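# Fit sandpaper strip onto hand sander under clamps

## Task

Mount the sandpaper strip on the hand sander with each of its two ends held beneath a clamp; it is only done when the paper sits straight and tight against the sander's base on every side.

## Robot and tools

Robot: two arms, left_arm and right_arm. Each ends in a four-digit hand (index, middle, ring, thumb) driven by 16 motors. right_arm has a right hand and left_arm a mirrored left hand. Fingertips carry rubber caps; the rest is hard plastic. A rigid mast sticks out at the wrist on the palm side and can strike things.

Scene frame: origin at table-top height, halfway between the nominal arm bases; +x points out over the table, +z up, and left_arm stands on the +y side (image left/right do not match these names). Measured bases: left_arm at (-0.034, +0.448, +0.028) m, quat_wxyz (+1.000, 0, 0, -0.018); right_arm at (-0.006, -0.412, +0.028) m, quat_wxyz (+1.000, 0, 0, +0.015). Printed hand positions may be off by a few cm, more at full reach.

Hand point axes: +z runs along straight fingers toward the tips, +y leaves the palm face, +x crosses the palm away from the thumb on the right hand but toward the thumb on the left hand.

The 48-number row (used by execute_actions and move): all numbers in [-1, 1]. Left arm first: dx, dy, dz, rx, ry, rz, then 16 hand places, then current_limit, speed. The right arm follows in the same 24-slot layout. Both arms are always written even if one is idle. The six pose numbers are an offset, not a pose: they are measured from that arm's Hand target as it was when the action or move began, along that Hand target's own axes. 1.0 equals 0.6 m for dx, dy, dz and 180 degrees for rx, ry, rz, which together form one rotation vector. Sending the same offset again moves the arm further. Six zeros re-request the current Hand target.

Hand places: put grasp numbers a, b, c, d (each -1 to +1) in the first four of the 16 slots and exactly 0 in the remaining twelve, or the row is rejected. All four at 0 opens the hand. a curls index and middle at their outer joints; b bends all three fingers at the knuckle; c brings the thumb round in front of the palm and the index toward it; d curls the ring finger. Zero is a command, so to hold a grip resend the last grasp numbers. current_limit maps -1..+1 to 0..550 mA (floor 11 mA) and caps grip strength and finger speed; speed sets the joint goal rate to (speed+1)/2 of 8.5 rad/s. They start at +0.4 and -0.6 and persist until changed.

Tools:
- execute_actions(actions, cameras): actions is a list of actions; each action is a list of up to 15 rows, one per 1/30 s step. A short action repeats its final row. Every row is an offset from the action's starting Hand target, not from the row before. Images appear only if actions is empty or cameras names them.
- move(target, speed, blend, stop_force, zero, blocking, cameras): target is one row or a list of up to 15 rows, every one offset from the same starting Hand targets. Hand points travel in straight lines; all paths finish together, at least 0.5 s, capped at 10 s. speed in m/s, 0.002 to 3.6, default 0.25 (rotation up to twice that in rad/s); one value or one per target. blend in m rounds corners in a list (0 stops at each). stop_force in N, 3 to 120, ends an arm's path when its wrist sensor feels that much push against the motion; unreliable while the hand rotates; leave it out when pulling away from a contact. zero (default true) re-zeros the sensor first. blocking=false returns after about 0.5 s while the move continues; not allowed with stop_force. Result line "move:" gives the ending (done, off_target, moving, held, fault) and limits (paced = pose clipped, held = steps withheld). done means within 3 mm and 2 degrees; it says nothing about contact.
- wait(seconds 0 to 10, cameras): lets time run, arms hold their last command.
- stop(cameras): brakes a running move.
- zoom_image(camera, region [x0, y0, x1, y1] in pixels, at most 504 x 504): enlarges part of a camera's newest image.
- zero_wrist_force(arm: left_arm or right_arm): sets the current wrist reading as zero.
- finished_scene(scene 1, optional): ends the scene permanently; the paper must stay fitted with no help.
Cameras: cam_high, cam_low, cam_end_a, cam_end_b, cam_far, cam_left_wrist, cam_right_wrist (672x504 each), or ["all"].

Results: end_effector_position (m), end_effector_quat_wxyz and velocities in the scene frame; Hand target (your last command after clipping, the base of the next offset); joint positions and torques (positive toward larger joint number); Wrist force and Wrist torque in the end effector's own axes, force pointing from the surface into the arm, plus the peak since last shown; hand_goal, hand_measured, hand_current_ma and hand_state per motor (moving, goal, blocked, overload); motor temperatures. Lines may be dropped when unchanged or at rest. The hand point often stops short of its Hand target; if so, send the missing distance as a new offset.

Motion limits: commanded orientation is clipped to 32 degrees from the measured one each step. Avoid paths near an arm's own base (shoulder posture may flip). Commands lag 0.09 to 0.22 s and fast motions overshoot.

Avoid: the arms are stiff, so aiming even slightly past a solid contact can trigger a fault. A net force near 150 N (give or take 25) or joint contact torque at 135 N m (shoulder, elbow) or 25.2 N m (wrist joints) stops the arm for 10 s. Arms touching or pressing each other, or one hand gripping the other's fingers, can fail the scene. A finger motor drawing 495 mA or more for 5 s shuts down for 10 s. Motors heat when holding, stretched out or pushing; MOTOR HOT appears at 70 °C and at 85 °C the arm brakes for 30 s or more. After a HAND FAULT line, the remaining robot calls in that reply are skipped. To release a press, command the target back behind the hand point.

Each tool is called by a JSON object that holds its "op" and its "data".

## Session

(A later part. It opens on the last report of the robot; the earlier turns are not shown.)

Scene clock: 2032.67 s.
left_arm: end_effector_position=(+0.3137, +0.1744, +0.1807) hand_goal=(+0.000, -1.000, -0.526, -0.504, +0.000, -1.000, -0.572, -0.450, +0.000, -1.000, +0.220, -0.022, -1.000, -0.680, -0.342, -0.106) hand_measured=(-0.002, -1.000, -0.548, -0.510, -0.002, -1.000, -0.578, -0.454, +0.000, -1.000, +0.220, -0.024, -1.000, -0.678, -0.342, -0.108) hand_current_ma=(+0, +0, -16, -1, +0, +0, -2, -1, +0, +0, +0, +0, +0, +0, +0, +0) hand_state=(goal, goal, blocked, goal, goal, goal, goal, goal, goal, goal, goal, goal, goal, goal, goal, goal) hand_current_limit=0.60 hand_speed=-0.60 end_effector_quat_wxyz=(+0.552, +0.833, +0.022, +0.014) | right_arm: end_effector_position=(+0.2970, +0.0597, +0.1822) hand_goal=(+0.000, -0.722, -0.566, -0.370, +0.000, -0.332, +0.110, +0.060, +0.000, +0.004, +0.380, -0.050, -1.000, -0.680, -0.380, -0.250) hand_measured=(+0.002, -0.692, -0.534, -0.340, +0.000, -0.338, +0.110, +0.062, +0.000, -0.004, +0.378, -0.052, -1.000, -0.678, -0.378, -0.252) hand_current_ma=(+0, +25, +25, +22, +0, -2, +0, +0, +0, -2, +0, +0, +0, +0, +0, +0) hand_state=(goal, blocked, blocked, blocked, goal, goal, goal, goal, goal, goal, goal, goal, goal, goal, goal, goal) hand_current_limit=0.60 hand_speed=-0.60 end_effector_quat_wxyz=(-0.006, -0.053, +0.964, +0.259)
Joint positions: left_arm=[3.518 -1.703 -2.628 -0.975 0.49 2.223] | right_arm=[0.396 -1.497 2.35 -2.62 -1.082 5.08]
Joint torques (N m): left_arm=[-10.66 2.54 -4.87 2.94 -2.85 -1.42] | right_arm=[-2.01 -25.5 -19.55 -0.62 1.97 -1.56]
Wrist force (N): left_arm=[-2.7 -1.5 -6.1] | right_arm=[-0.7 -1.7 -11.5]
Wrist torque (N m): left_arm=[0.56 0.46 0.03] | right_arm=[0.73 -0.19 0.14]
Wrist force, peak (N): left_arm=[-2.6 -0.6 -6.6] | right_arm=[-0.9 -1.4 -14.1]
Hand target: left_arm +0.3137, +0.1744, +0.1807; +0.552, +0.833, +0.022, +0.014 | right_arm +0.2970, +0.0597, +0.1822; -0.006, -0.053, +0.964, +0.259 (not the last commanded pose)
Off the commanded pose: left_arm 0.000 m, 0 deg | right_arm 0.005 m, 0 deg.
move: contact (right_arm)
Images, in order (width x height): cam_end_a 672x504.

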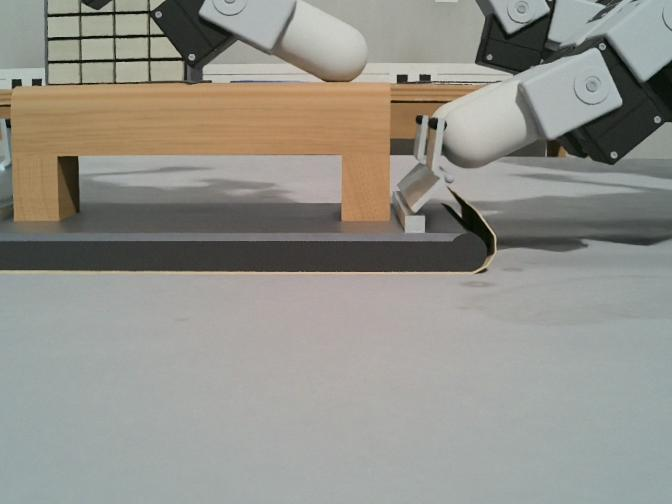

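{"op": "move", "data": {"target": [-0.0006,0.0046,0.0107,0,0,0, 0.08,-0.6,-0.45,0.5,0,0,0,0,0,0,0,0,0,0,0,0,0.6,-0.6, 0.001,-0.0086,-0.005,0,0,0, 0.4,0.25,-0.6,0.6,0,0,0,0,0,0,0,0,0,0,0,0,0.6,-0.6], "speed": 0.015, "stop_force": 22, "cameras": ["cam_end_a", "cam_far"]}}

{"op": "zoom_image", "data": {"camera": "cam_end_a", "region": [400, 150, 540, 290]}}

{"op": "zoom_image", "data": {"camera": "cam_far", "region": [130, 180, 270, 330]}}

Scene clock: 2038.37 s.
left_arm: end_effector_position=(+0.3137, +0.1674, +0.1808) hand_goal=(+0.000, -1.000, -0.526, -0.504, +0.000, -1.000, -0.572, -0.450, +0.000, -1.000, +0.220, -0.022, -1.000, -0.680, -0.342, -0.106) hand_measured=(-0.002, -1.000, -0.560, -0.514, -0.002, -1.000, -0.590, -0.454, +0.000, -1.000, +0.220, -0.024, -1.000, -0.678, -0.342, -0.108) hand_current_ma=(+0, +0, -31, -4, +0, +0, -11, -1, +0, +0, +0, +0, +0, +0, +0, +0) hand_state=(goal, goal, blocked, goal, goal, goal, goal, goal, goal, goal, goal, goal, goal, goal, goal, goal) hand_current_limit=0.60 hand_speed=-0.60 end_effector_quat_wxyz=(+0.552, +0.833, +0.022, +0.014) | right_arm: end_effector_position=(+0.2970, +0.0537, +0.1822) hand_goal=(+0.000, -0.722, -0.566, -0.370, +0.000, -0.332, +0.110, +0.060, +0.000, +0.004, +0.380, -0.050, -1.000, -0.680, -0.380, -0.250) hand_measured=(+0.002, -0.690, -0.534, -0.340, +0.000, -0.338, +0.110, +0.062, +0.000, -0.004, +0.378, -0.052, -1.000, -0.678, -0.378, -0.252) hand_current_ma=(+0, +27, +25, +22, +0, -2, +0, +0, +0, -2, +0, +0, +0, +0, +0, +0) hand_state=(goal, blocked, blocked, blocked, goal, goal, goal, goal, goal, goal, goal, goal, goal, goal, goal, goal) hand_current_limit=0.60 hand_speed=-0.60 end_effector_quat_wxyz=(-0.006, -0.053, +0.964, +0.259)
Joint positions: left_arm=[3.495 -1.715 -2.633 -0.921 0.477 2.181] | right_arm=[0.382 -1.508 2.36 -2.611 -1.079 5.064]
Joint torques (N m): left_arm=[-10.89 3.78 -6.29 2.81 -3.15 -1.46] | right_arm=[-8.68 -25.88 -5.98 -0.59 2.44 -1.93]
Wrist force (N): left_arm=[-2.2 -3.0 -10.4] | right_arm=[-0.7 0.1 -7.1]
Wrist torque (N m): left_arm=[1.13 0.46 0.09] | right_arm=[0.34 -0.07 0.11]
Wrist force, peak (N): left_arm=[-2.1 -2.8 -10.8] | right_arm=[-0.7 -1.3 -12.9]
Hand target: left_arm +0.3137, +0.1674, +0.1808; +0.552, +0.833, +0.022, +0.014 | right_arm +0.2970, +0.0537, +0.1822; -0.006, -0.053, +0.964, +0.259
Off the commanded pose: left_arm 0.000 m, 0 deg | right_arm 0.000 m, 0 deg.
move: done
Images, in order (width x height): cam_end_a 672x504, cam_far 672x504.

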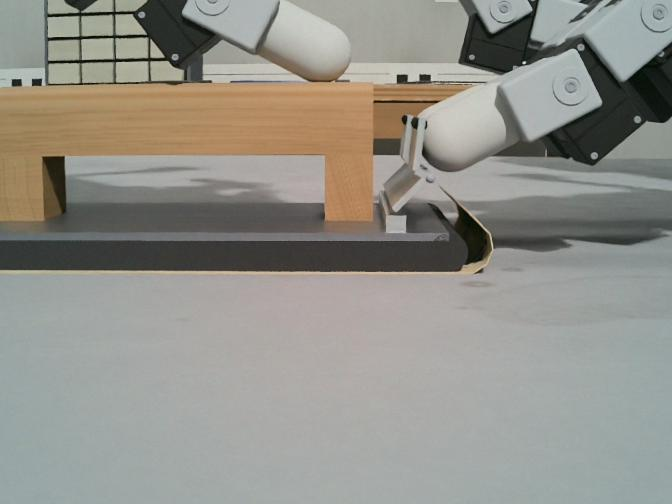

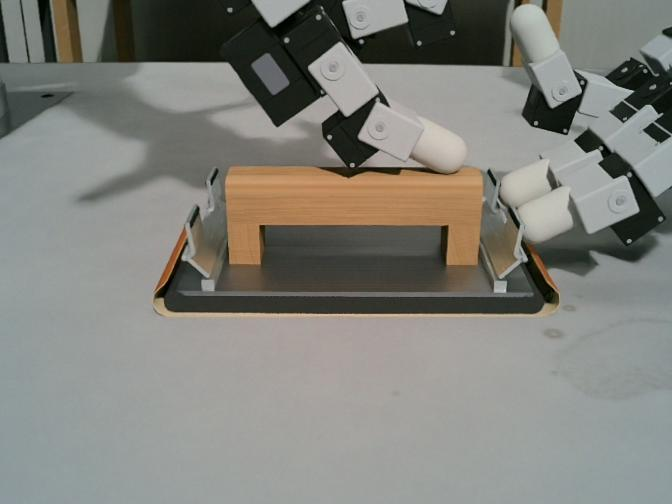

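Scaled by 3.600 from the camera's 672x504 image, which has a finer 960x720 frame.

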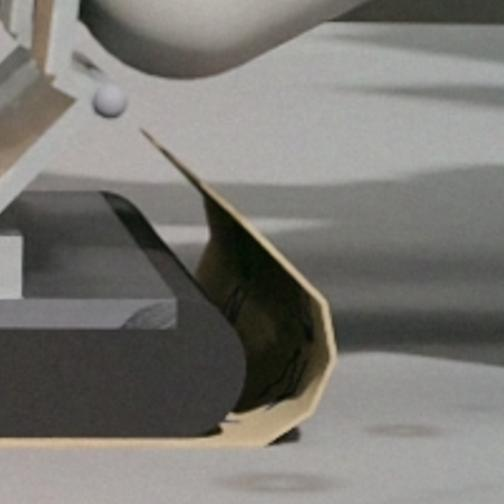

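Scaled by 3.360 from the camera's 672x504 image, which has a finer 960x720 frame.

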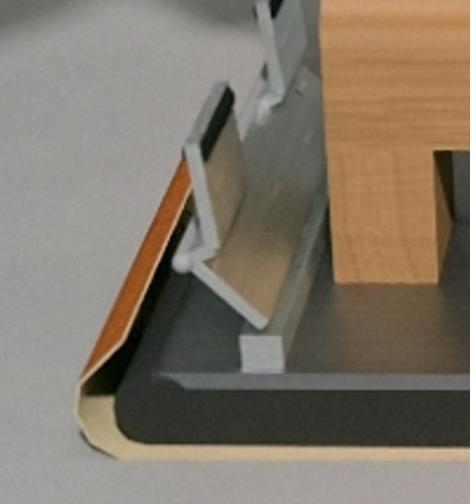

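{"op": "move", "data": {"target": [[0.0035,-0.0107,-0.0678,0,0,0, 0.08,-0.6,-0.45,0.5,0,0,0,0,0,0,0,0,0,0,0,0,0.6,-0.6, 0.0013,0.0107,-0.0517,0,0,0, 0.4,0.25,-0.6,0.6,0,0,0,0,0,0,0,0,0,0,0,0,0.6,-0.6],[-0.0283,-0.0175,-0.0805,0.2056,0,0, 0.4,0.48,-0.6,0.6,0,0,0,0,0,0,0,0,0,0,0,0,0.6,-0.5, -0.0532,0.0122,-0.094,-0.1389,0,0, 0.3,0,-0.67,0.6,0,0,0,0,0,0,0,0,0,0,0,0,0.6,-0.5],[-0.0305,-0.1163,0.0067,0.2056,0,0, 0.4,0.48,-0.6,0.6,0,0,0,0,0,0,0,0,0,0,0,0,0.6,-0.5, -0.0532,0.0122,-0.094,-0.1389,0,0, 0.3,0,-0.67,0.6,0,0,0,0,0,0,0,0,0,0,0,0,0.6,-0.5]], "speed": [0.05,0.15,0.1], "cameras": ["cam_end_a", "cam_far", "cam_high"]}}

Scene clock: 2103.97 s.
left_arm: end_effector_position=(+0.2942, +0.1900, +0.1150) hand_goal=(+0.000, -0.412, -0.634, -0.416, +0.000, +0.070, +0.156, +0.060, +0.000, +0.350, +0.380, -0.096, -1.000, -0.680, -0.380, -0.296) hand_measured=(-0.002, -0.430, -0.634, -0.420, -0.002, +0.052, +0.150, +0.056, +0.000, +0.332, +0.376, -0.094, -1.000, -0.678, -0.370, -0.292) hand_current_ma=(+0, -11, +0, -1, +0, -13, -1, -1, +0, -11, -1, +0, +0, +0, +6, +1) hand_state=(goal, goal, goal, goal, goal, goal, goal, goal, goal, goal, goal, goal, goal, goal, goal, goal) hand_current_limit=0.60 hand_speed=-0.50 end_effector_quat_wxyz=(+0.259, +0.965, +0.025, +0.006) | right_arm: end_effector_position=(+0.3302, +0.0352, +0.2352) hand_goal=(+0.000, -1.000, -0.618, -0.416, +0.000, -0.796, -0.100, -0.064, +0.000, -0.342, +0.380, -0.010, -1.000, -0.680, -0.398, -0.226) hand_measured=(+0.000, -1.000, -0.618, -0.414, +0.000, -0.802, -0.100, -0.062, +0.000, -0.350, +0.378, -0.012, -1.000, -0.678, -0.390, -0.228) hand_current_ma=(+0, +0, +0, +0, +0, -1, +0, +0, +0, -2, +0, +0, +0, +0, +4, +0) hand_state=(goal, goal, goal, goal, goal, goal, goal, goal, goal, goal, goal, goal, goal, goal, goal, goal) hand_current_limit=0.60 hand_speed=-0.50 end_effector_quat_wxyz=(-0.017, -0.050, +0.886, +0.461)
Joint positions: left_arm=[3.395 -1.496 -2.662 -0.65 1.054 1.763] | right_arm=[0.182 -1.42 2.422 -2.741 -0.621 4.899]
Joint torques (N m): left_arm=[-8.93 -3.53 1.05 3.96 -2.01 -1.59] | right_arm=[-10.19 -9.09 -5.72 -4.71 3.04 0.6]
Wrist force (N): left_arm=[-2.0 0.2 -3.2] | right_arm=[-0.4 -0.6 -0.2]
Wrist torque (N m): left_arm=[0.11 0.39 0.05] | right_arm=[-0.11 0.05 0.17]
Wrist force, peak (N): left_arm=[-2.1 -3.8 -10.5] | right_arm=[-0.5 0.3 -7.4]
Hand target: left_arm +0.2942, +0.1899, +0.1150; +0.259, +0.965, +0.025, +0.006 | right_arm +0.3302, +0.0352, +0.2352; -0.017, -0.050, +0.886, +0.461
Off the commanded pose: left_arm 0.000 m, 0 deg | right_arm 0.000 m, 0 deg.
move: done
Images, in order (width x height): cam_high 672x504, cam_end_a 672x504, cam_far 672x504.

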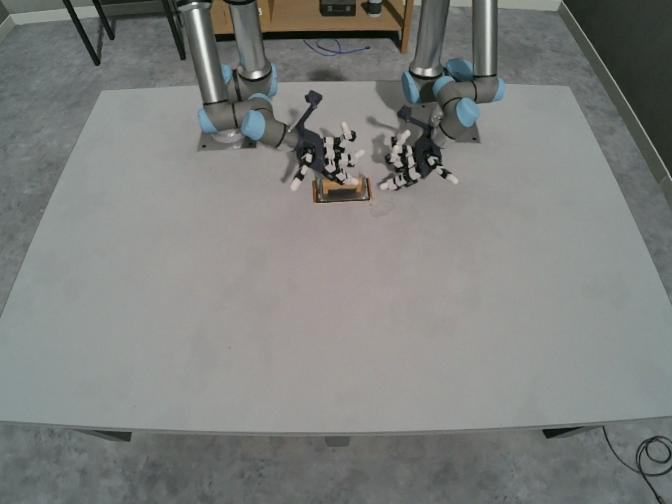

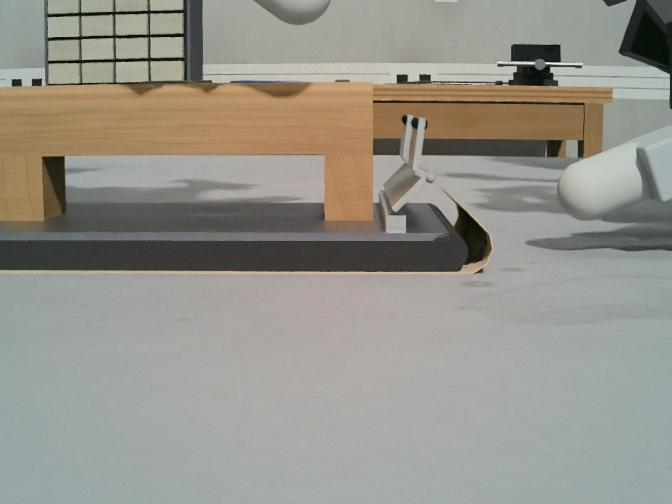

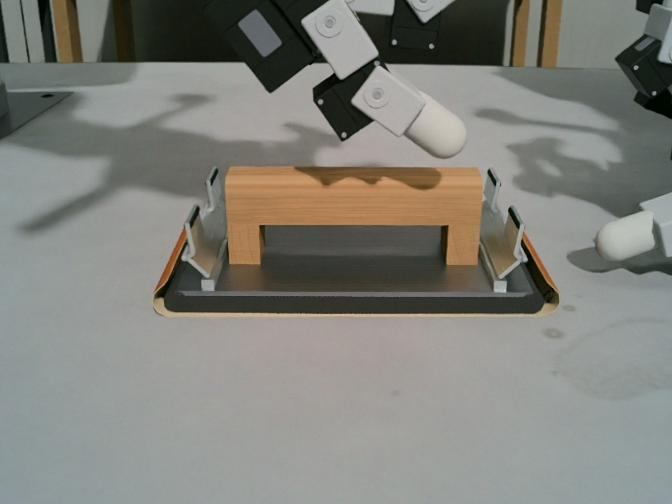

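{"op": "move", "data": {"target": [-0.0006,0.0334,0.027,0,0,0, 0.4,0.48,-0.6,0.6,0,0,0,0,0,0,0,0,0,0,0,0,0.6,-0.5, -0.0055,-0.0392,0.0638,0,0,0, 0.3,0,-0.67,0.6,0,0,0,0,0,0,0,0,0,0,0,0,0.6,-0.5], "speed": 0.04, "stop_force": 6, "cameras": ["cam_end_a", "cam_far", "cam_end_b"]}}

Scene clock: 2122.47 s.
left_arm: end_effector_position=(+0.2951, +0.1645, +0.1110) hand_goal=(+0.000, -0.412, -0.634, -0.416, +0.000, +0.070, +0.156, +0.060, +0.000, +0.350, +0.380, -0.096, -1.000, -0.680, -0.380, -0.296) hand_measured=(-0.002, -0.430, -0.634, -0.420, -0.002, +0.052, +0.150, +0.056, +0.000, +0.332, +0.376, -0.094, -1.000, -0.678, -0.370, -0.292) hand_current_ma=(+0, -11, +0, -1, +0, -13, -1, -1, +0, -11, -1, +0, +0, +0, +6, +1) hand_state=(goal, goal, goal, goal, goal, goal, goal, goal, goal, goal, goal, goal, goal, goal, goal, goal) hand_current_limit=0.60 hand_speed=-0.50 end_effector_quat_wxyz=(+0.259, +0.965, +0.025, +0.006) | right_arm: end_effector_position=(+0.3323, +0.0533, +0.1940) hand_goal=(+0.000, -1.000, -0.618, -0.416, +0.000, -0.796, -0.100, -0.064, +0.000, -0.342, +0.380, -0.010, -1.000, -0.680, -0.398, -0.226) hand_measured=(+0.000, -1.000, -0.618, -0.414, +0.000, -0.802, -0.100, -0.062, +0.000, -0.350, +0.378, -0.012, -1.000, -0.678, -0.390, -0.228) hand_current_ma=(+0, +0, +0, +0, +0, -1, +0, +0, +0, -2, +0, +0, +0, +0, +3, +0) hand_state=(goal, goal, goal, goal, goal, goal, goal, goal, goal, goal, goal, goal, goal, goal, goal, goal) hand_current_limit=0.60 hand_speed=-0.50 end_effector_quat_wxyz=(-0.017, -0.050, +0.886, +0.461)
Joint positions: left_arm=[3.305 -1.558 -2.653 -0.546 1.048 1.658] | right_arm=[0.227 -1.249 2.416 -2.968 -0.63 4.975]
Joint torques (N m): left_arm=[-8.24 -0.61 23.86 4.17 -1.88 -1.2] | right_arm=[10.39 -13.39 -17.15 -4.97 -0.2 1.59]
Wrist force (N): left_arm=[-2.2 0.4 -3.1] | right_arm=[-0.1 -0.4 0.0]
Wrist torque (N m): left_arm=[0.13 0.39 0.01] | right_arm=[-0.08 0.01 0.06]
Wrist force, peak (N): left_arm=[-2.5 0.3 -3.3] | right_arm=[-0.4 -1.0 -0.3]
Hand target: left_arm +0.2951, +0.1645, +0.1110; +0.259, +0.965, +0.025, +0.006 | right_arm +0.3323, +0.0533, +0.1940; -0.017, -0.050, +0.886, +0.461
Off the commanded pose: left_arm 0.000 m, 0 deg | right_arm 0.000 m, 0 deg.
move: done
Images, in order (width x height): cam_end_a 672x504, cam_end_b 672x504, cam_far 672x504.

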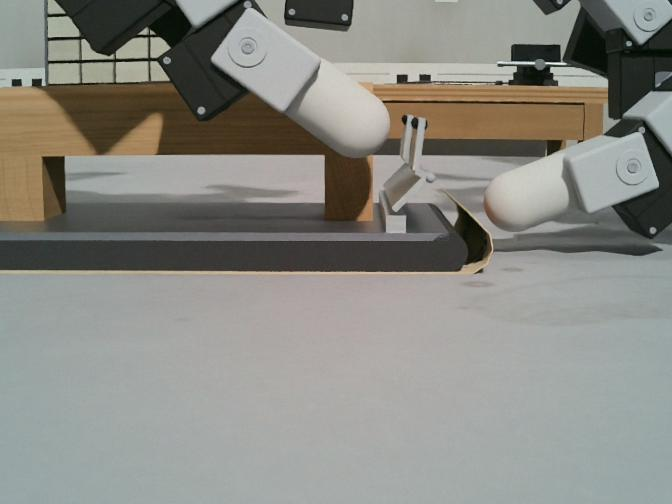

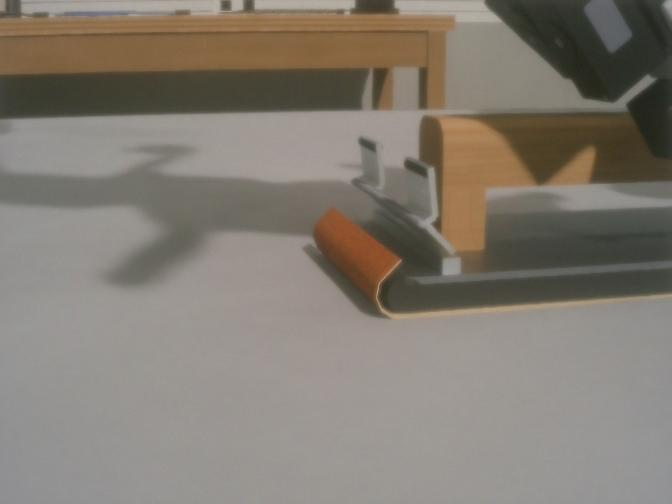

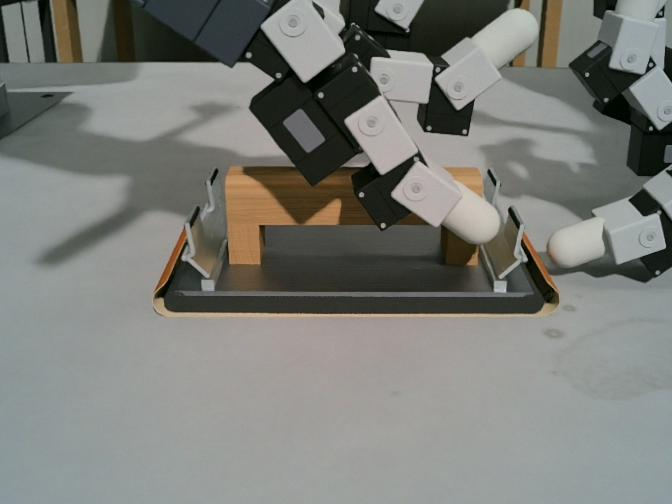

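{"op": "move", "data": {"target": [-0.0011,0.0187,0.0108,0,0,0, 0.4,0.48,-0.6,0.6,0,0,0,0,0,0,0,0,0,0,0,0,0.6,-0.5, 0,0,0,0,0,0, 0.3,0,-0.67,0.6,0,0,0,0,0,0,0,0,0,0,0,0,0.6,-0.5], "speed": 0.015, "stop_force": 7, "cameras": ["cam_end_a", "cam_far"]}}

{"op": "zoom_image", "data": {"camera": "cam_end_a", "region": [340, 100, 540, 290]}}

{"op": "zoom_image", "data": {"camera": "cam_far", "region": [440, 150, 620, 330]}}

Scene clock: 2132.97 s.
left_arm: end_effector_position=(+0.2951, +0.1515, +0.1110) hand_goal=(+0.000, -0.412, -0.634, -0.416, +0.000, +0.070, +0.156, +0.060, +0.000, +0.350, +0.380, -0.096, -1.000, -0.680, -0.380, -0.296) hand_measured=(-0.002, -0.426, -0.634, -0.418, -0.002, +0.052, +0.150, +0.056, +0.000, +0.332, +0.376, -0.094, -1.000, -0.678, -0.370, -0.292) hand_current_ma=(+0, -7, +0, +0, +0, -13, -1, -1, +0, -11, -1, +0, +0, +0, +6, +1) hand_state=(goal, goal, goal, goal, goal, goal, goal, goal, goal, goal, goal, goal, goal, goal, goal, goal) hand_current_limit=0.60 hand_speed=-0.50 end_effector_quat_wxyz=(+0.259, +0.965, +0.025, +0.006) | right_arm: end_effector_position=(+0.3323, +0.0533, +0.1940) hand_goal=(+0.000, -1.000, -0.618, -0.416, +0.000, -0.796, -0.100, -0.064, +0.000, -0.342, +0.380, -0.010, -1.000, -0.680, -0.398, -0.226) hand_measured=(+0.000, -1.000, -0.618, -0.414, +0.000, -0.802, -0.100, -0.062, +0.000, -0.350, +0.378, -0.012, -1.000, -0.678, -0.390, -0.228) hand_current_ma=(+0, +0, +0, +0, +0, -1, +0, +0, +0, -2, +0, +0, +0, +0, +3, +0) hand_state=(goal, goal, goal, goal, goal, goal, goal, goal, goal, goal, goal, goal, goal, goal, goal, goal) hand_current_limit=0.60 hand_speed=-0.50 end_effector_quat_wxyz=(-0.017, -0.050, +0.886, +0.461)
Joint positions: left_arm=[3.259 -1.58 -2.645 -0.506 1.047 1.606] | right_arm=[0.227 -1.249 2.416 -2.968 -0.63 4.975]
Joint torques (N m): left_arm=[-8.08 0.55 23.96 4.15 -2.07 -1.24] | right_arm=[10.27 -12.72 -17.23 -4.74 -0.26 1.55]
Wrist force (N): left_arm=[-2.1 -0.1 -3.7] | right_arm=[-0.1 -0.2 -0.1]
Wrist torque (N m): left_arm=[0.08 0.48 -0.01] | right_arm=[-0.05 0.01 0.07]
Wrist force, peak (N): left_arm=[-2.4 0.0 -4.0] | right_arm=[-0.1 -0.7 -0.1]
Hand target: left_arm +0.2951, +0.1515, +0.1110; +0.259, +0.965, +0.025, +0.006 | right_arm +0.3323, +0.0533, +0.1940; -0.017, -0.050, +0.886, +0.461
Off the commanded pose: left_arm 0.000 m, 0 deg | right_arm 0.000 m, 0 deg.
move: done
Images, in order (width x height): cam_end_a 672x504, cam_far 672x504.

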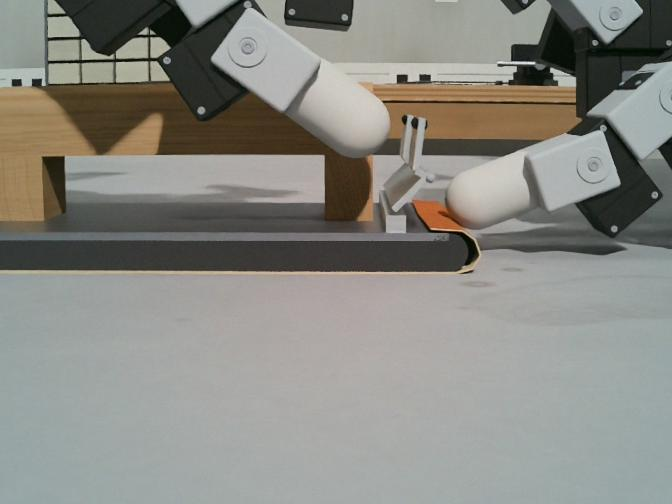

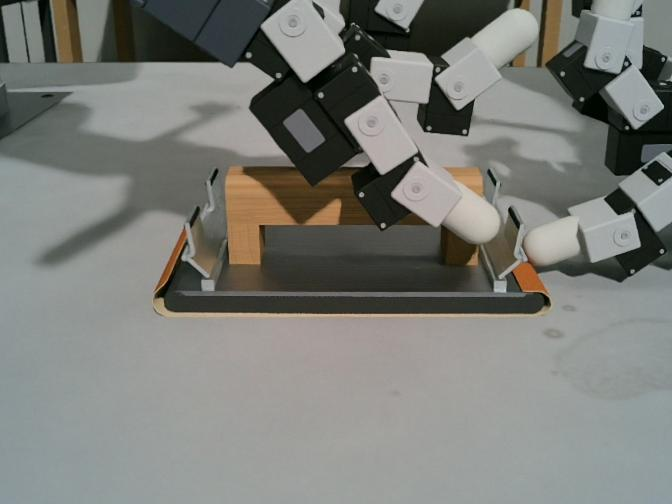

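Scaled by 2.520 from the camera's 672x504 image, which has a finer 960x720 frame.

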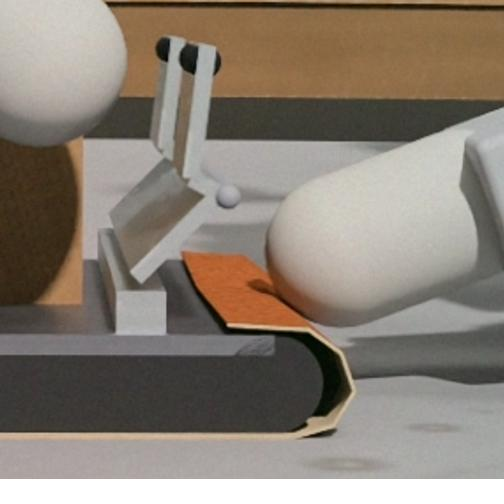

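Scaled by 2.800 from the camera's 672x504 image, which has a finer 960x720 frame.

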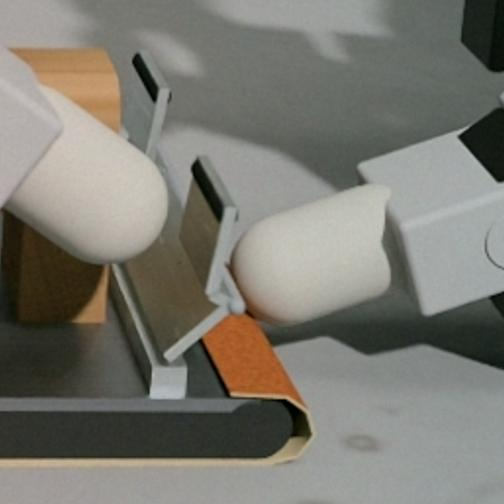

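{"op": "move", "data": {"target": [-0.0003,0.0022,0.0061,0,0,0, 0.4,0.48,-0.6,0.6,0,0,0,0,0,0,0,0,0,0,0,0,0.6,-0.5, 0,0,0,0,0,0, 0.3,0,-0.67,0.6,0,0,0,0,0,0,0,0,0,0,0,0,0.6,-0.5], "speed": 0.01, "stop_force": 7, "cameras": ["cam_end_a", "cam_far"]}}

{"op": "zoom_image", "data": {"camera": "cam_end_a", "region": [340, 100, 540, 290]}}

{"op": "zoom_image", "data": {"camera": "cam_far", "region": [440, 150, 620, 330]}}

Scene clock: 2140.17 s.
left_arm: end_effector_position=(+0.2951, +0.1485, +0.1085) hand_goal=(+0.000, -0.412, -0.634, -0.416, +0.000, +0.070, +0.156, +0.060, +0.000, +0.350, +0.380, -0.096, -1.000, -0.680, -0.380, -0.296) hand_measured=(-0.004, -0.414, -0.632, -0.412, -0.002, +0.052, +0.150, +0.056, +0.000, +0.332, +0.376, -0.094, -1.000, -0.678, -0.370, -0.292) hand_current_ma=(-1, +0, +0, +1, +0, -13, -1, -1, +0, -11, -1, +0, +0, +0, +6, +1) hand_state=(goal, goal, goal, goal, goal, goal, goal, goal, goal, goal, goal, goal, goal, goal, goal, goal) hand_current_limit=0.60 hand_speed=-0.50 end_effector_quat_wxyz=(+0.259, +0.965, +0.025, +0.006) | right_arm: end_effector_position=(+0.3323, +0.0533, +0.1940) hand_goal=(+0.000, -1.000, -0.618, -0.416, +0.000, -0.796, -0.100, -0.064, +0.000, -0.342, +0.380, -0.010, -1.000, -0.680, -0.398, -0.226) hand_measured=(+0.000, -1.000, -0.618, -0.414, +0.000, -0.802, -0.100, -0.062, +0.000, -0.350, +0.378, -0.012, -1.000, -0.678, -0.390, -0.228) hand_current_ma=(+0, +0, +0, +0, +0, -1, +0, +0, +0, -2, +0, +0, +0, +0, +3, +0) hand_state=(goal, goal, goal, goal, goal, goal, goal, goal, goal, goal, goal, goal, goal, goal, goal, goal) hand_current_limit=0.60 hand_speed=-0.50 end_effector_quat_wxyz=(-0.017, -0.050, +0.886, +0.461)
Joint positions: left_arm=[3.249 -1.596 -2.646 -0.483 1.046 1.594] | right_arm=[0.227 -1.249 2.416 -2.968 -0.63 4.975]
Joint torques (N m): left_arm=[-9.9 -1.87 -2.08 3.79 -2.15 -1.26] | right_arm=[9.87 -12.79 -15.69 -4.68 -0.05 1.78]
Wrist force (N): left_arm=[-1.9 -1.8 -7.8] | right_arm=[-0.3 -0.2 -0.4]
Wrist torque (N m): left_arm=[0.35 0.53 -0.02] | right_arm=[-0.02 0.04 0.05]
Wrist force, peak (N): left_arm=[-1.8 -1.5 -8.0] | right_arm=[-0.4 -0.7 -0.4]
Hand target: left_arm +0.2951, +0.1485, +0.1085; +0.259, +0.965, +0.025, +0.006 | right_arm +0.3323, +0.0533, +0.1940; -0.017, -0.050, +0.886, +0.461
Off the commanded pose: left_arm 0.000 m, 0 deg | right_arm 0.000 m, 0 deg.
move: done
Images, in order (width x height): cam_end_a 672x504, cam_far 672x504.

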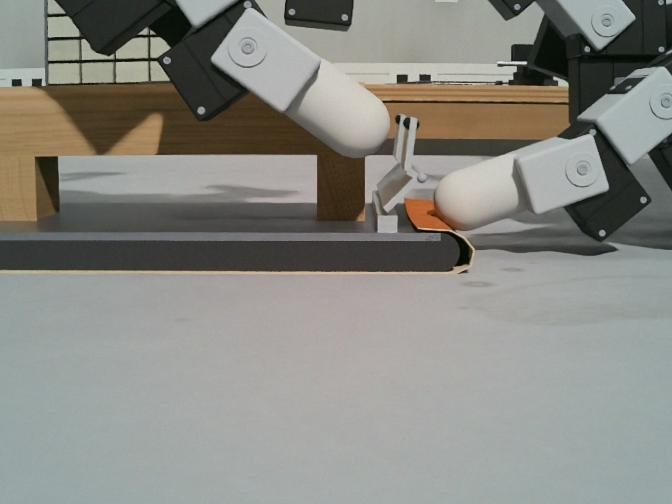

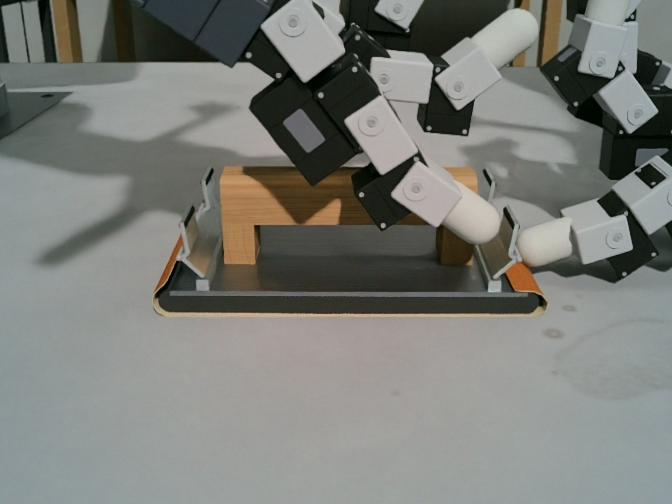

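Scaled by 2.520 from the camera's 672x504 image, which has a finer 960x720 frame.

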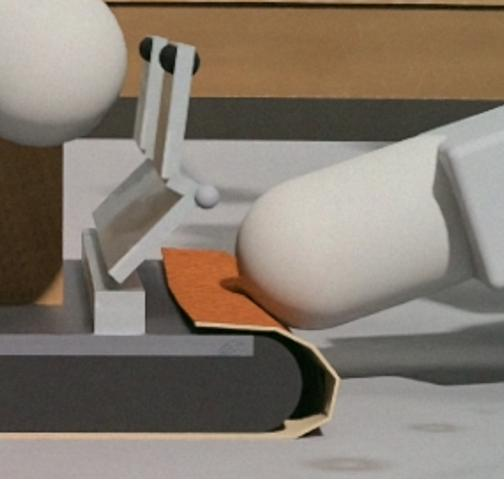

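Scaled by 2.800 from the camera's 672x504 image, which has a finer 960x720 frame.

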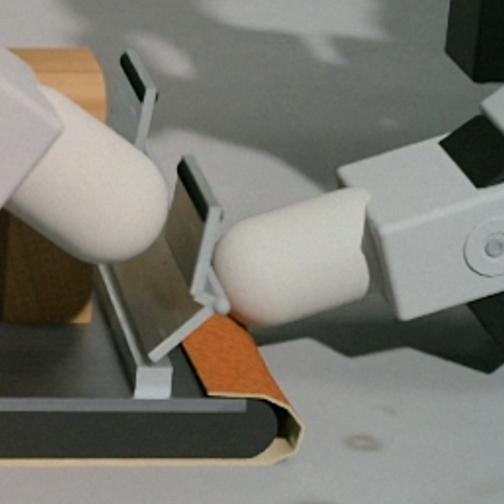

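{"op": "move", "data": {"target": [[0,0,0,0,0,0, 0.4,0.48,-0.6,0.6,0,0,0,0,0,0,0,0,0,0,0,0,0.6,-0.5, -0.0003,-0.0036,0.0065,0,0,0, 0.3,0,-0.67,0.6,0,0,0,0,0,0,0,0,0,0,0,0,0.6,-0.5],[0,0,0,0,0,0, 0.4,0.48,-0.6,0.6,0,0,0,0,0,0,0,0,0,0,0,0,0.6,-0.5, -0.0019,0.006,0.0202,0,0,0, 0.3,0,-0.67,0.6,0,0,0,0,0,0,0,0,0,0,0,0,0.6,-0.5]], "speed": 0.02, "stop_force": 14, "cameras": ["cam_end_a", "cam_far"]}}

{"op": "zoom_image", "data": {"camera": "cam_end_a", "region": [340, 100, 540, 290]}}

{"op": "zoom_image", "data": {"camera": "cam_far", "region": [440, 150, 620, 330]}}

Scene clock: 2155.37 s.
left_arm: end_effector_position=(+0.2951, +0.1485, +0.1085) hand_goal=(+0.000, -0.412, -0.634, -0.416, +0.000, +0.070, +0.156, +0.060, +0.000, +0.350, +0.380, -0.096, -1.000, -0.680, -0.380, -0.296) hand_measured=(-0.002, -0.414, -0.632, -0.410, -0.002, +0.052, +0.150, +0.056, +0.000, +0.332, +0.376, -0.094, -1.000, -0.678, -0.370, -0.292) hand_current_ma=(+0, +0, +0, +1, +0, -13, -1, -1, +0, -11, -1, +0, +0, +0, +6, +1) hand_state=(goal, goal, goal, goal, goal, goal, goal, goal, goal, goal, goal, goal, goal, goal, goal, goal) hand_current_limit=0.60 hand_speed=-0.50 end_effector_quat_wxyz=(+0.259, +0.965, +0.025, +0.006) | right_arm: end_effector_position=(+0.3322, +0.0654, +0.1901) hand_goal=(+0.000, -1.000, -0.618, -0.416, +0.000, -0.796, -0.100, -0.064, +0.000, -0.342, +0.380, -0.010, -1.000, -0.680, -0.398, -0.226) hand_measured=(+0.004, -1.000, -0.630, -0.420, +0.000, -0.802, -0.100, -0.062, +0.000, -0.350, +0.378, -0.012, -1.000, -0.678, -0.390, -0.228) hand_current_ma=(+0, +0, -5, -1, +0, -1, +0, +0, +0, -2, +0, +0, +0, +0, +3, +0) hand_state=(goal, goal, goal, goal, goal, goal, goal, goal, goal, goal, goal, goal, goal, goal, goal, goal) hand_current_limit=0.60 hand_speed=-0.50 end_effector_quat_wxyz=(-0.017, -0.050, +0.886, +0.461)
Joint positions: left_arm=[3.249 -1.596 -2.646 -0.483 1.046 1.594] | right_arm=[0.257 -1.212 2.397 -3.025 -0.637 5.024]
Joint torques (N m): left_arm=[-8.32 0.44 -0.69 3.7 -2.12 -1.24] | right_arm=[11.44 -13.75 -16.55 -4.81 0.04 1.54]
Wrist force (N): left_arm=[-1.9 -1.9 -8.6] | right_arm=[0.1 -1.2 -1.4]
Wrist torque (N m): left_arm=[0.36 0.47 0.00] | right_arm=[0.13 0.02 0.06]
Wrist force, peak (N): left_arm=[-2.3 -2.1 -8.6] | right_arm=[0.3 -0.4 -6.9]
Hand target: left_arm +0.2951, +0.1485, +0.1085; +0.259, +0.965, +0.025, +0.006 | right_arm +0.3322, +0.0654, +0.1901; -0.017, -0.050, +0.886, +0.461
Off the commanded pose: left_arm 0.000 m, 0 deg | right_arm 0.000 m, 0 deg.
move: done
Images, in order (width x height): cam_end_a 672x504, cam_far 672x504.

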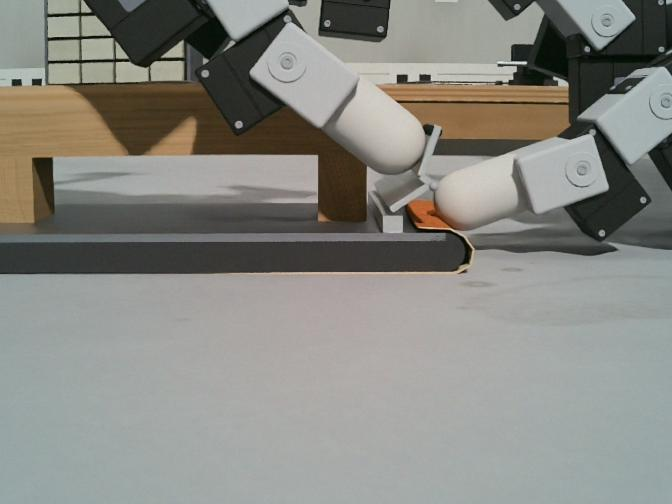

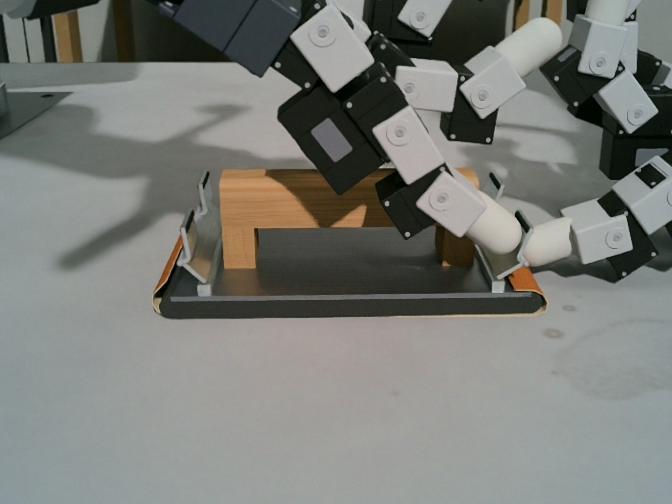

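Scaled by 2.520 from the camera's 672x504 image, which has a finer 960x720 frame.

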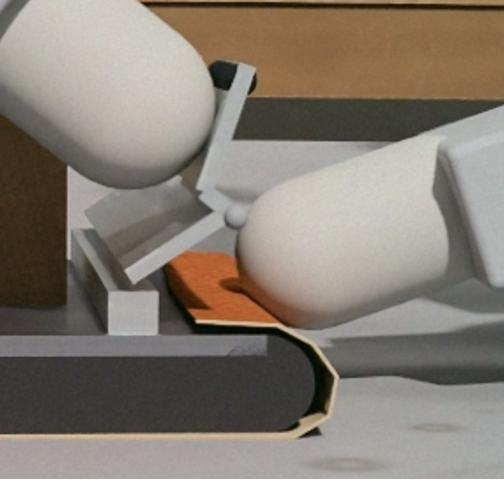

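Scaled by 2.800 from the camera's 672x504 image, which has a finer 960x720 frame.

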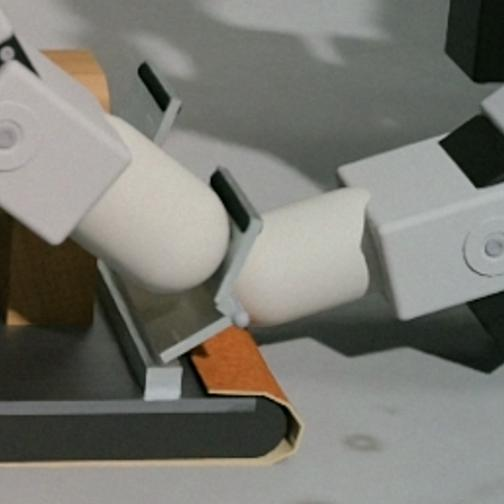

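{"op": "move", "data": {"target": [0,0,0,0,0,0, 0.4,0.48,-0.6,0.6,0,0,0,0,0,0,0,0,0,0,0,0,0.6,-0.5, -0.0013,0.0049,0.0128,0,0,0, 0.3,0,-0.67,0.6,0,0,0,0,0,0,0,0,0,0,0,0,0.6,-0.5], "speed": 0.015, "stop_force": 14, "cameras": ["cam_end_a", "cam_far"]}}

{"op": "zoom_image", "data": {"camera": "cam_end_a", "region": [340, 100, 540, 290]}}

{"op": "zoom_image", "data": {"camera": "cam_far", "region": [440, 150, 620, 330]}}

Scene clock: 2161.43 s.
left_arm: end_effector_position=(+0.2951, +0.1485, +0.1085) hand_goal=(+0.000, -0.412, -0.634, -0.416, +0.000, +0.070, +0.156, +0.060, +0.000, +0.350, +0.380, -0.096, -1.000, -0.680, -0.380, -0.296) hand_measured=(-0.002, -0.410, -0.630, -0.410, -0.002, +0.052, +0.150, +0.056, +0.000, +0.332, +0.376, -0.094, -1.000, -0.678, -0.370, -0.292) hand_current_ma=(+0, +0, +1, +2, +0, -13, -1, -1, +0, -11, -1, +0, +0, +0, +6, +1) hand_state=(goal, goal, goal, goal, goal, goal, goal, goal, goal, goal, goal, goal, goal, goal, goal, goal) hand_current_limit=0.60 hand_speed=-0.50 end_effector_quat_wxyz=(+0.259, +0.965, +0.025, +0.006) | right_arm: end_effector_position=(+0.3322, +0.0734, +0.1881) hand_goal=(+0.000, -1.000, -0.618, -0.416, +0.000, -0.796, -0.100, -0.064, +0.000, -0.342, +0.380, -0.010, -1.000, -0.680, -0.398, -0.226) hand_measured=(+0.004, -1.000, -0.624, -0.420, +0.000, -0.802, -0.100, -0.062, +0.000, -0.350, +0.378, -0.012, -1.000, -0.678, -0.390, -0.228) hand_current_ma=(+0, +0, -1, +0, +0, -1, +0, +0, +0, -2, +0, +0, +0, +0, +3, +0) hand_state=(goal, goal, goal, goal, goal, goal, goal, goal, goal, goal, goal, goal, goal, goal, goal, goal) hand_current_limit=0.60 hand_speed=-0.50 end_effector_quat_wxyz=(-0.017, -0.050, +0.886, +0.461)
Joint positions: left_arm=[3.249 -1.596 -2.646 -0.483 1.046 1.594] | right_arm=[0.277 -1.191 2.383 -3.057 -0.643 5.055]
Joint torques (N m): left_arm=[-4.86 1.85 0.93 2.68 0.3 -1.48] | right_arm=[10.22 -15.15 -17.35 -4.73 -0.17 1.74]
Wrist force (N): left_arm=[-2.4 -0.5 -4.9] | right_arm=[-0.5 -0.7 -0.6]
Wrist torque (N m): left_arm=[0.15 0.48 -0.02] | right_arm=[-0.06 0.07 -0.02]
Wrist force, peak (N): left_arm=[-2.4 -2.1 -8.7] | right_arm=[0.4 -1.9 -1.1]
Hand target: left_arm +0.2951, +0.1485, +0.1085; +0.259, +0.965, +0.025, +0.006 | right_arm +0.3322, +0.0734, +0.1881; -0.017, -0.050, +0.886, +0.461
Off the commanded pose: left_arm 0.000 m, 0 deg | right_arm 0.000 m, 0 deg.
move: done
Images, in order (width x height): cam_end_a 672x504, cam_far 672x504.

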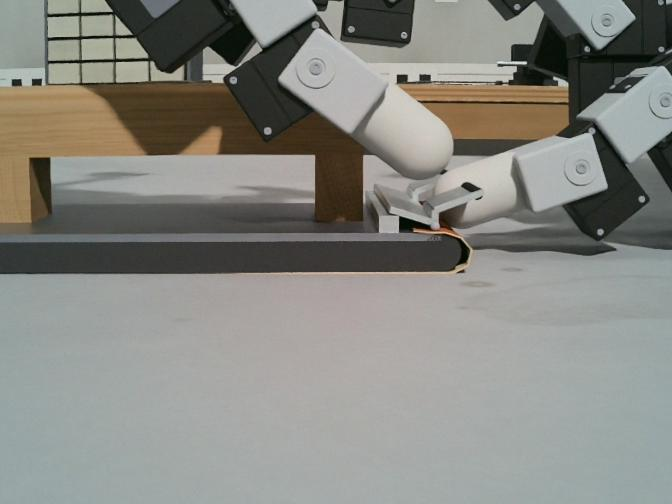

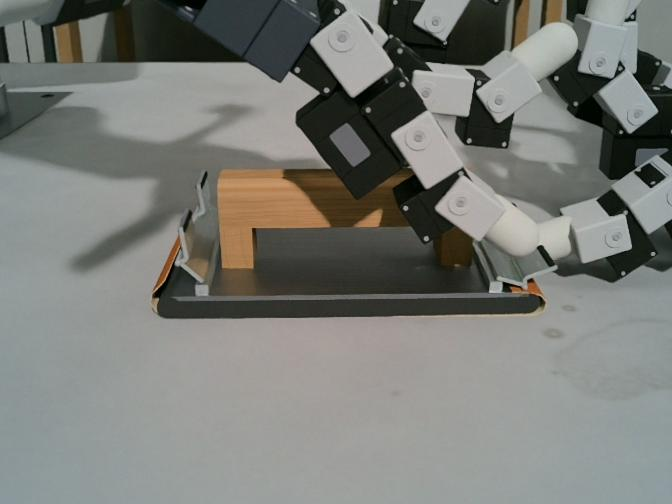

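Scaled by 2.520 from the camera's 672x504 image, which has a finer 960x720 frame.

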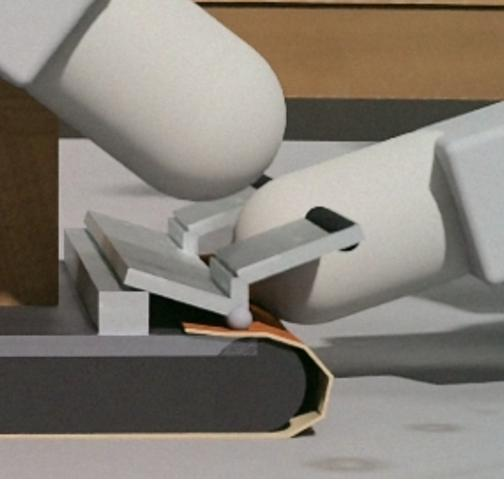

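Scaled by 2.800 from the camera's 672x504 image, which has a finer 960x720 frame.

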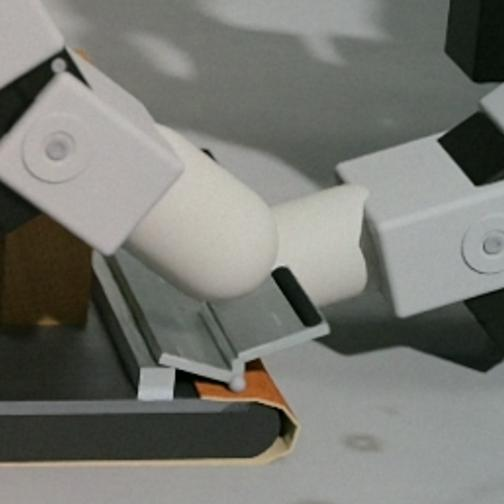

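{"op": "move", "data": {"target": [[0.0026,-0.039,-0.0322,0,0,0, 0.4,0.48,-0.6,0.6,0,0,0,0,0,0,0,0,0,0,0,0,0.6,-0.5, 0.0002,0.0567,-0.0498,0,0,0, 0.3,0,-0.67,0.6,0,0,0,0,0,0,0,0,0,0,0,0,0.6,-0.5],[0.0026,-0.039,-0.0322,0,0,0, 0.4,0.48,-0.6,0.6,0,0,0,0,0,0,0,0,0,0,0,0,0.6,-0.5, 0.0588,0.036,-0.0857,0,0,0, 0.3,0,-0.67,0.6,0,0,0,0,0,0,0,0,0,0,0,0,0.6,-0.5]], "speed": [0.05,0.08], "cameras": ["cam_end_a", "cam_far", "cam_end_b"]}}

{"op": "zoom_image", "data": {"camera": "cam_end_a", "region": [340, 100, 540, 290]}}

{"op": "zoom_image", "data": {"camera": "cam_far", "region": [460, 180, 600, 330]}}

{"op": "zoom_image", "data": {"camera": "cam_far", "region": [130, 160, 270, 330]}}

Scene clock: 2176.50 s.
left_arm: end_effector_position=(+0.2951, +0.1785, +0.1135) hand_goal=(+0.000, -0.412, -0.634, -0.416, +0.000, +0.070, +0.156, +0.060, +0.000, +0.350, +0.380, -0.096, -1.000, -0.680, -0.380, -0.296) hand_measured=(-0.002, -0.418, -0.634, -0.414, -0.002, +0.052, +0.150, +0.056, +0.000, +0.332, +0.376, -0.094, -1.000, -0.678, -0.370, -0.292) hand_current_ma=(+0, -1, +0, +0, +0, -13, -1, -1, +0, -11, -1, +0, +0, +0, +6, +1) hand_state=(goal, goal, goal, goal, goal, goal, goal, goal, goal, goal, goal, goal, goal, goal, goal, goal) hand_current_limit=0.60 hand_speed=-0.50 end_effector_quat_wxyz=(+0.259, +0.965, +0.025, +0.006) | right_arm: end_effector_position=(+0.2995, +0.0401, +0.2347) hand_goal=(+0.000, -1.000, -0.618, -0.416, +0.000, -0.796, -0.100, -0.064, +0.000, -0.342, +0.380, -0.010, -1.000, -0.680, -0.398, -0.226) hand_measured=(+0.004, -1.000, -0.624, -0.420, +0.000, -0.802, -0.100, -0.062, +0.000, -0.350, +0.378, -0.012, -1.000, -0.678, -0.390, -0.228) hand_current_ma=(+0, +0, -1, +0, +0, -1, +0, +0, +0, -2, +0, +0, +0, +0, +3, +0) hand_state=(goal, goal, goal, goal, goal, goal, goal, goal, goal, goal, goal, goal, goal, goal, goal, goal) hand_current_limit=0.60 hand_speed=-0.50 end_effector_quat_wxyz=(-0.017, -0.050, +0.886, +0.461)
Joint positions: left_arm=[3.354 -1.523 -2.658 -0.604 1.051 1.715] | right_arm=[0.215 -1.45 2.484 -2.818 -0.627 4.954]
Joint torques (N m): left_arm=[13.3 24.32 0.94 1.05 0.63 1.88] | right_arm=[-8.9 -28.27 -6.34 -1.58 2.99 -1.57]
Wrist force (N): left_arm=[-2.2 0.1 -3.0] | right_arm=[-0.3 -0.4 -0.3]
Wrist torque (N m): left_arm=[0.08 0.41 -0.08] | right_arm=[-0.08 0.03 0.17]
Wrist force, peak (N): left_arm=[-2.2 -0.1 -5.5] | right_arm=[-0.7 -1.0 -0.2]
Hand target: left_arm +0.2951, +0.1785, +0.1135; +0.259, +0.965, +0.025, +0.006 | right_arm +0.2995, +0.0401, +0.2347; -0.017, -0.050, +0.886, +0.461
Off the commanded pose: left_arm 0.000 m, 0 deg | right_arm 0.000 m, 0 deg.
move: done
Images, in order (width x height): cam_end_a 672x504, cam_end_b 672x504, cam_far 672x504.

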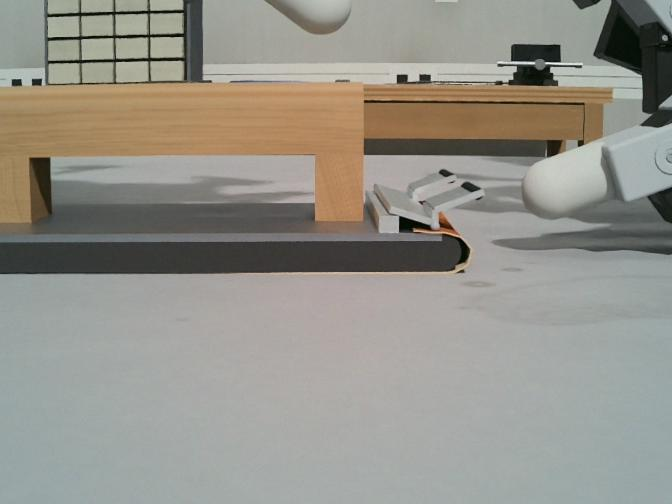

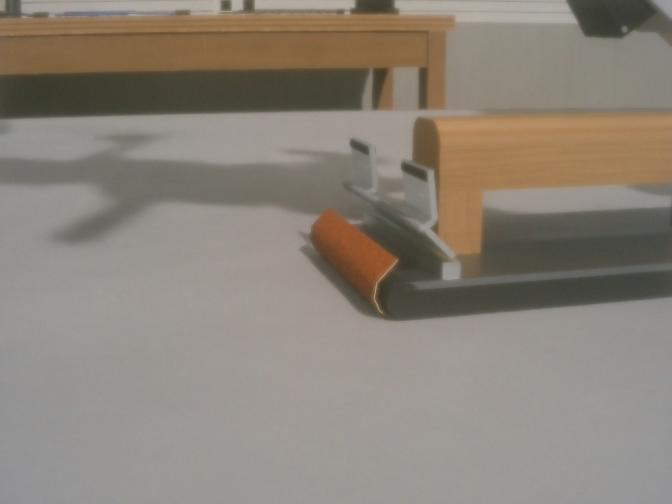

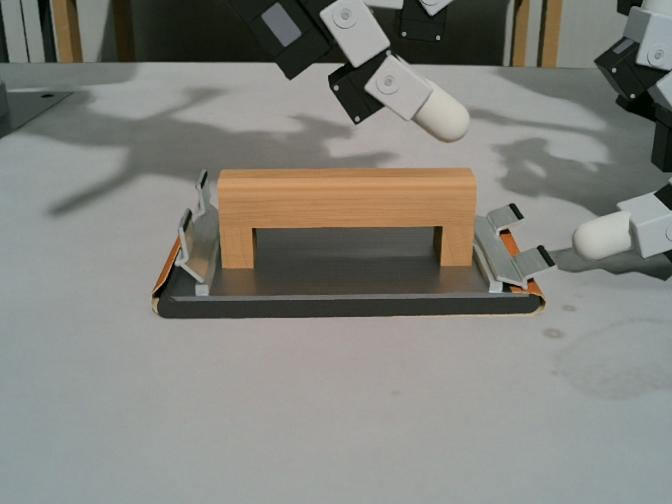

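Scaled by 2.520 from the camera's 672x504 image, which has a finer 960x720 frame.

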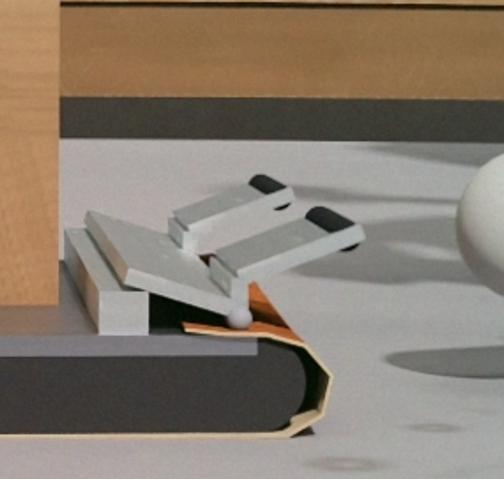

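Scaled by 3.360 from the camera's 672x504 image, which has a finer 960x720 frame.

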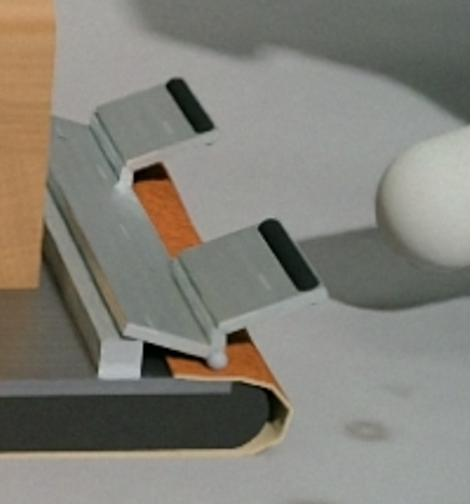

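Scaled by 2.965 from the camera's 672x504 image, which has a finer 960x720 frame.

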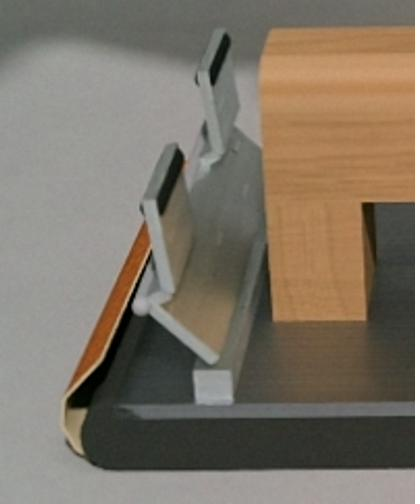

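{"op": "zoom_image", "data": {"camera": "cam_end_b", "region": [290, 120, 480, 330]}}

{"op": "zoom_image", "data": {"camera": "cam_far", "region": [140, 160, 240, 330]}}

Scaled by 2.400 from the camera's 672x504 image, which has a finer 960x720 frame.

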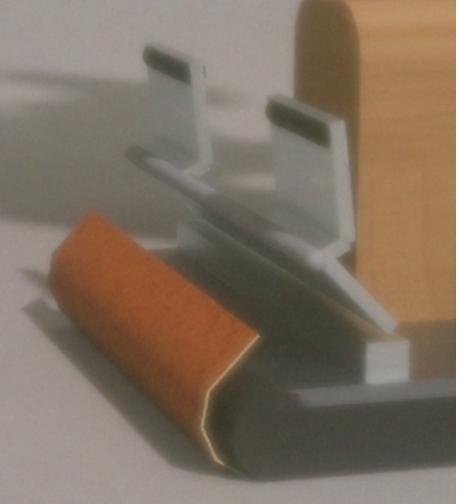

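Scaled by 2.965 from the camera's 672x504 image, which has a finer 960x720 frame.

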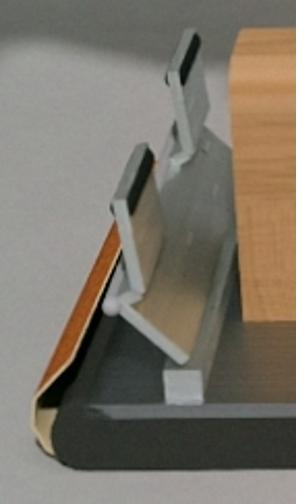

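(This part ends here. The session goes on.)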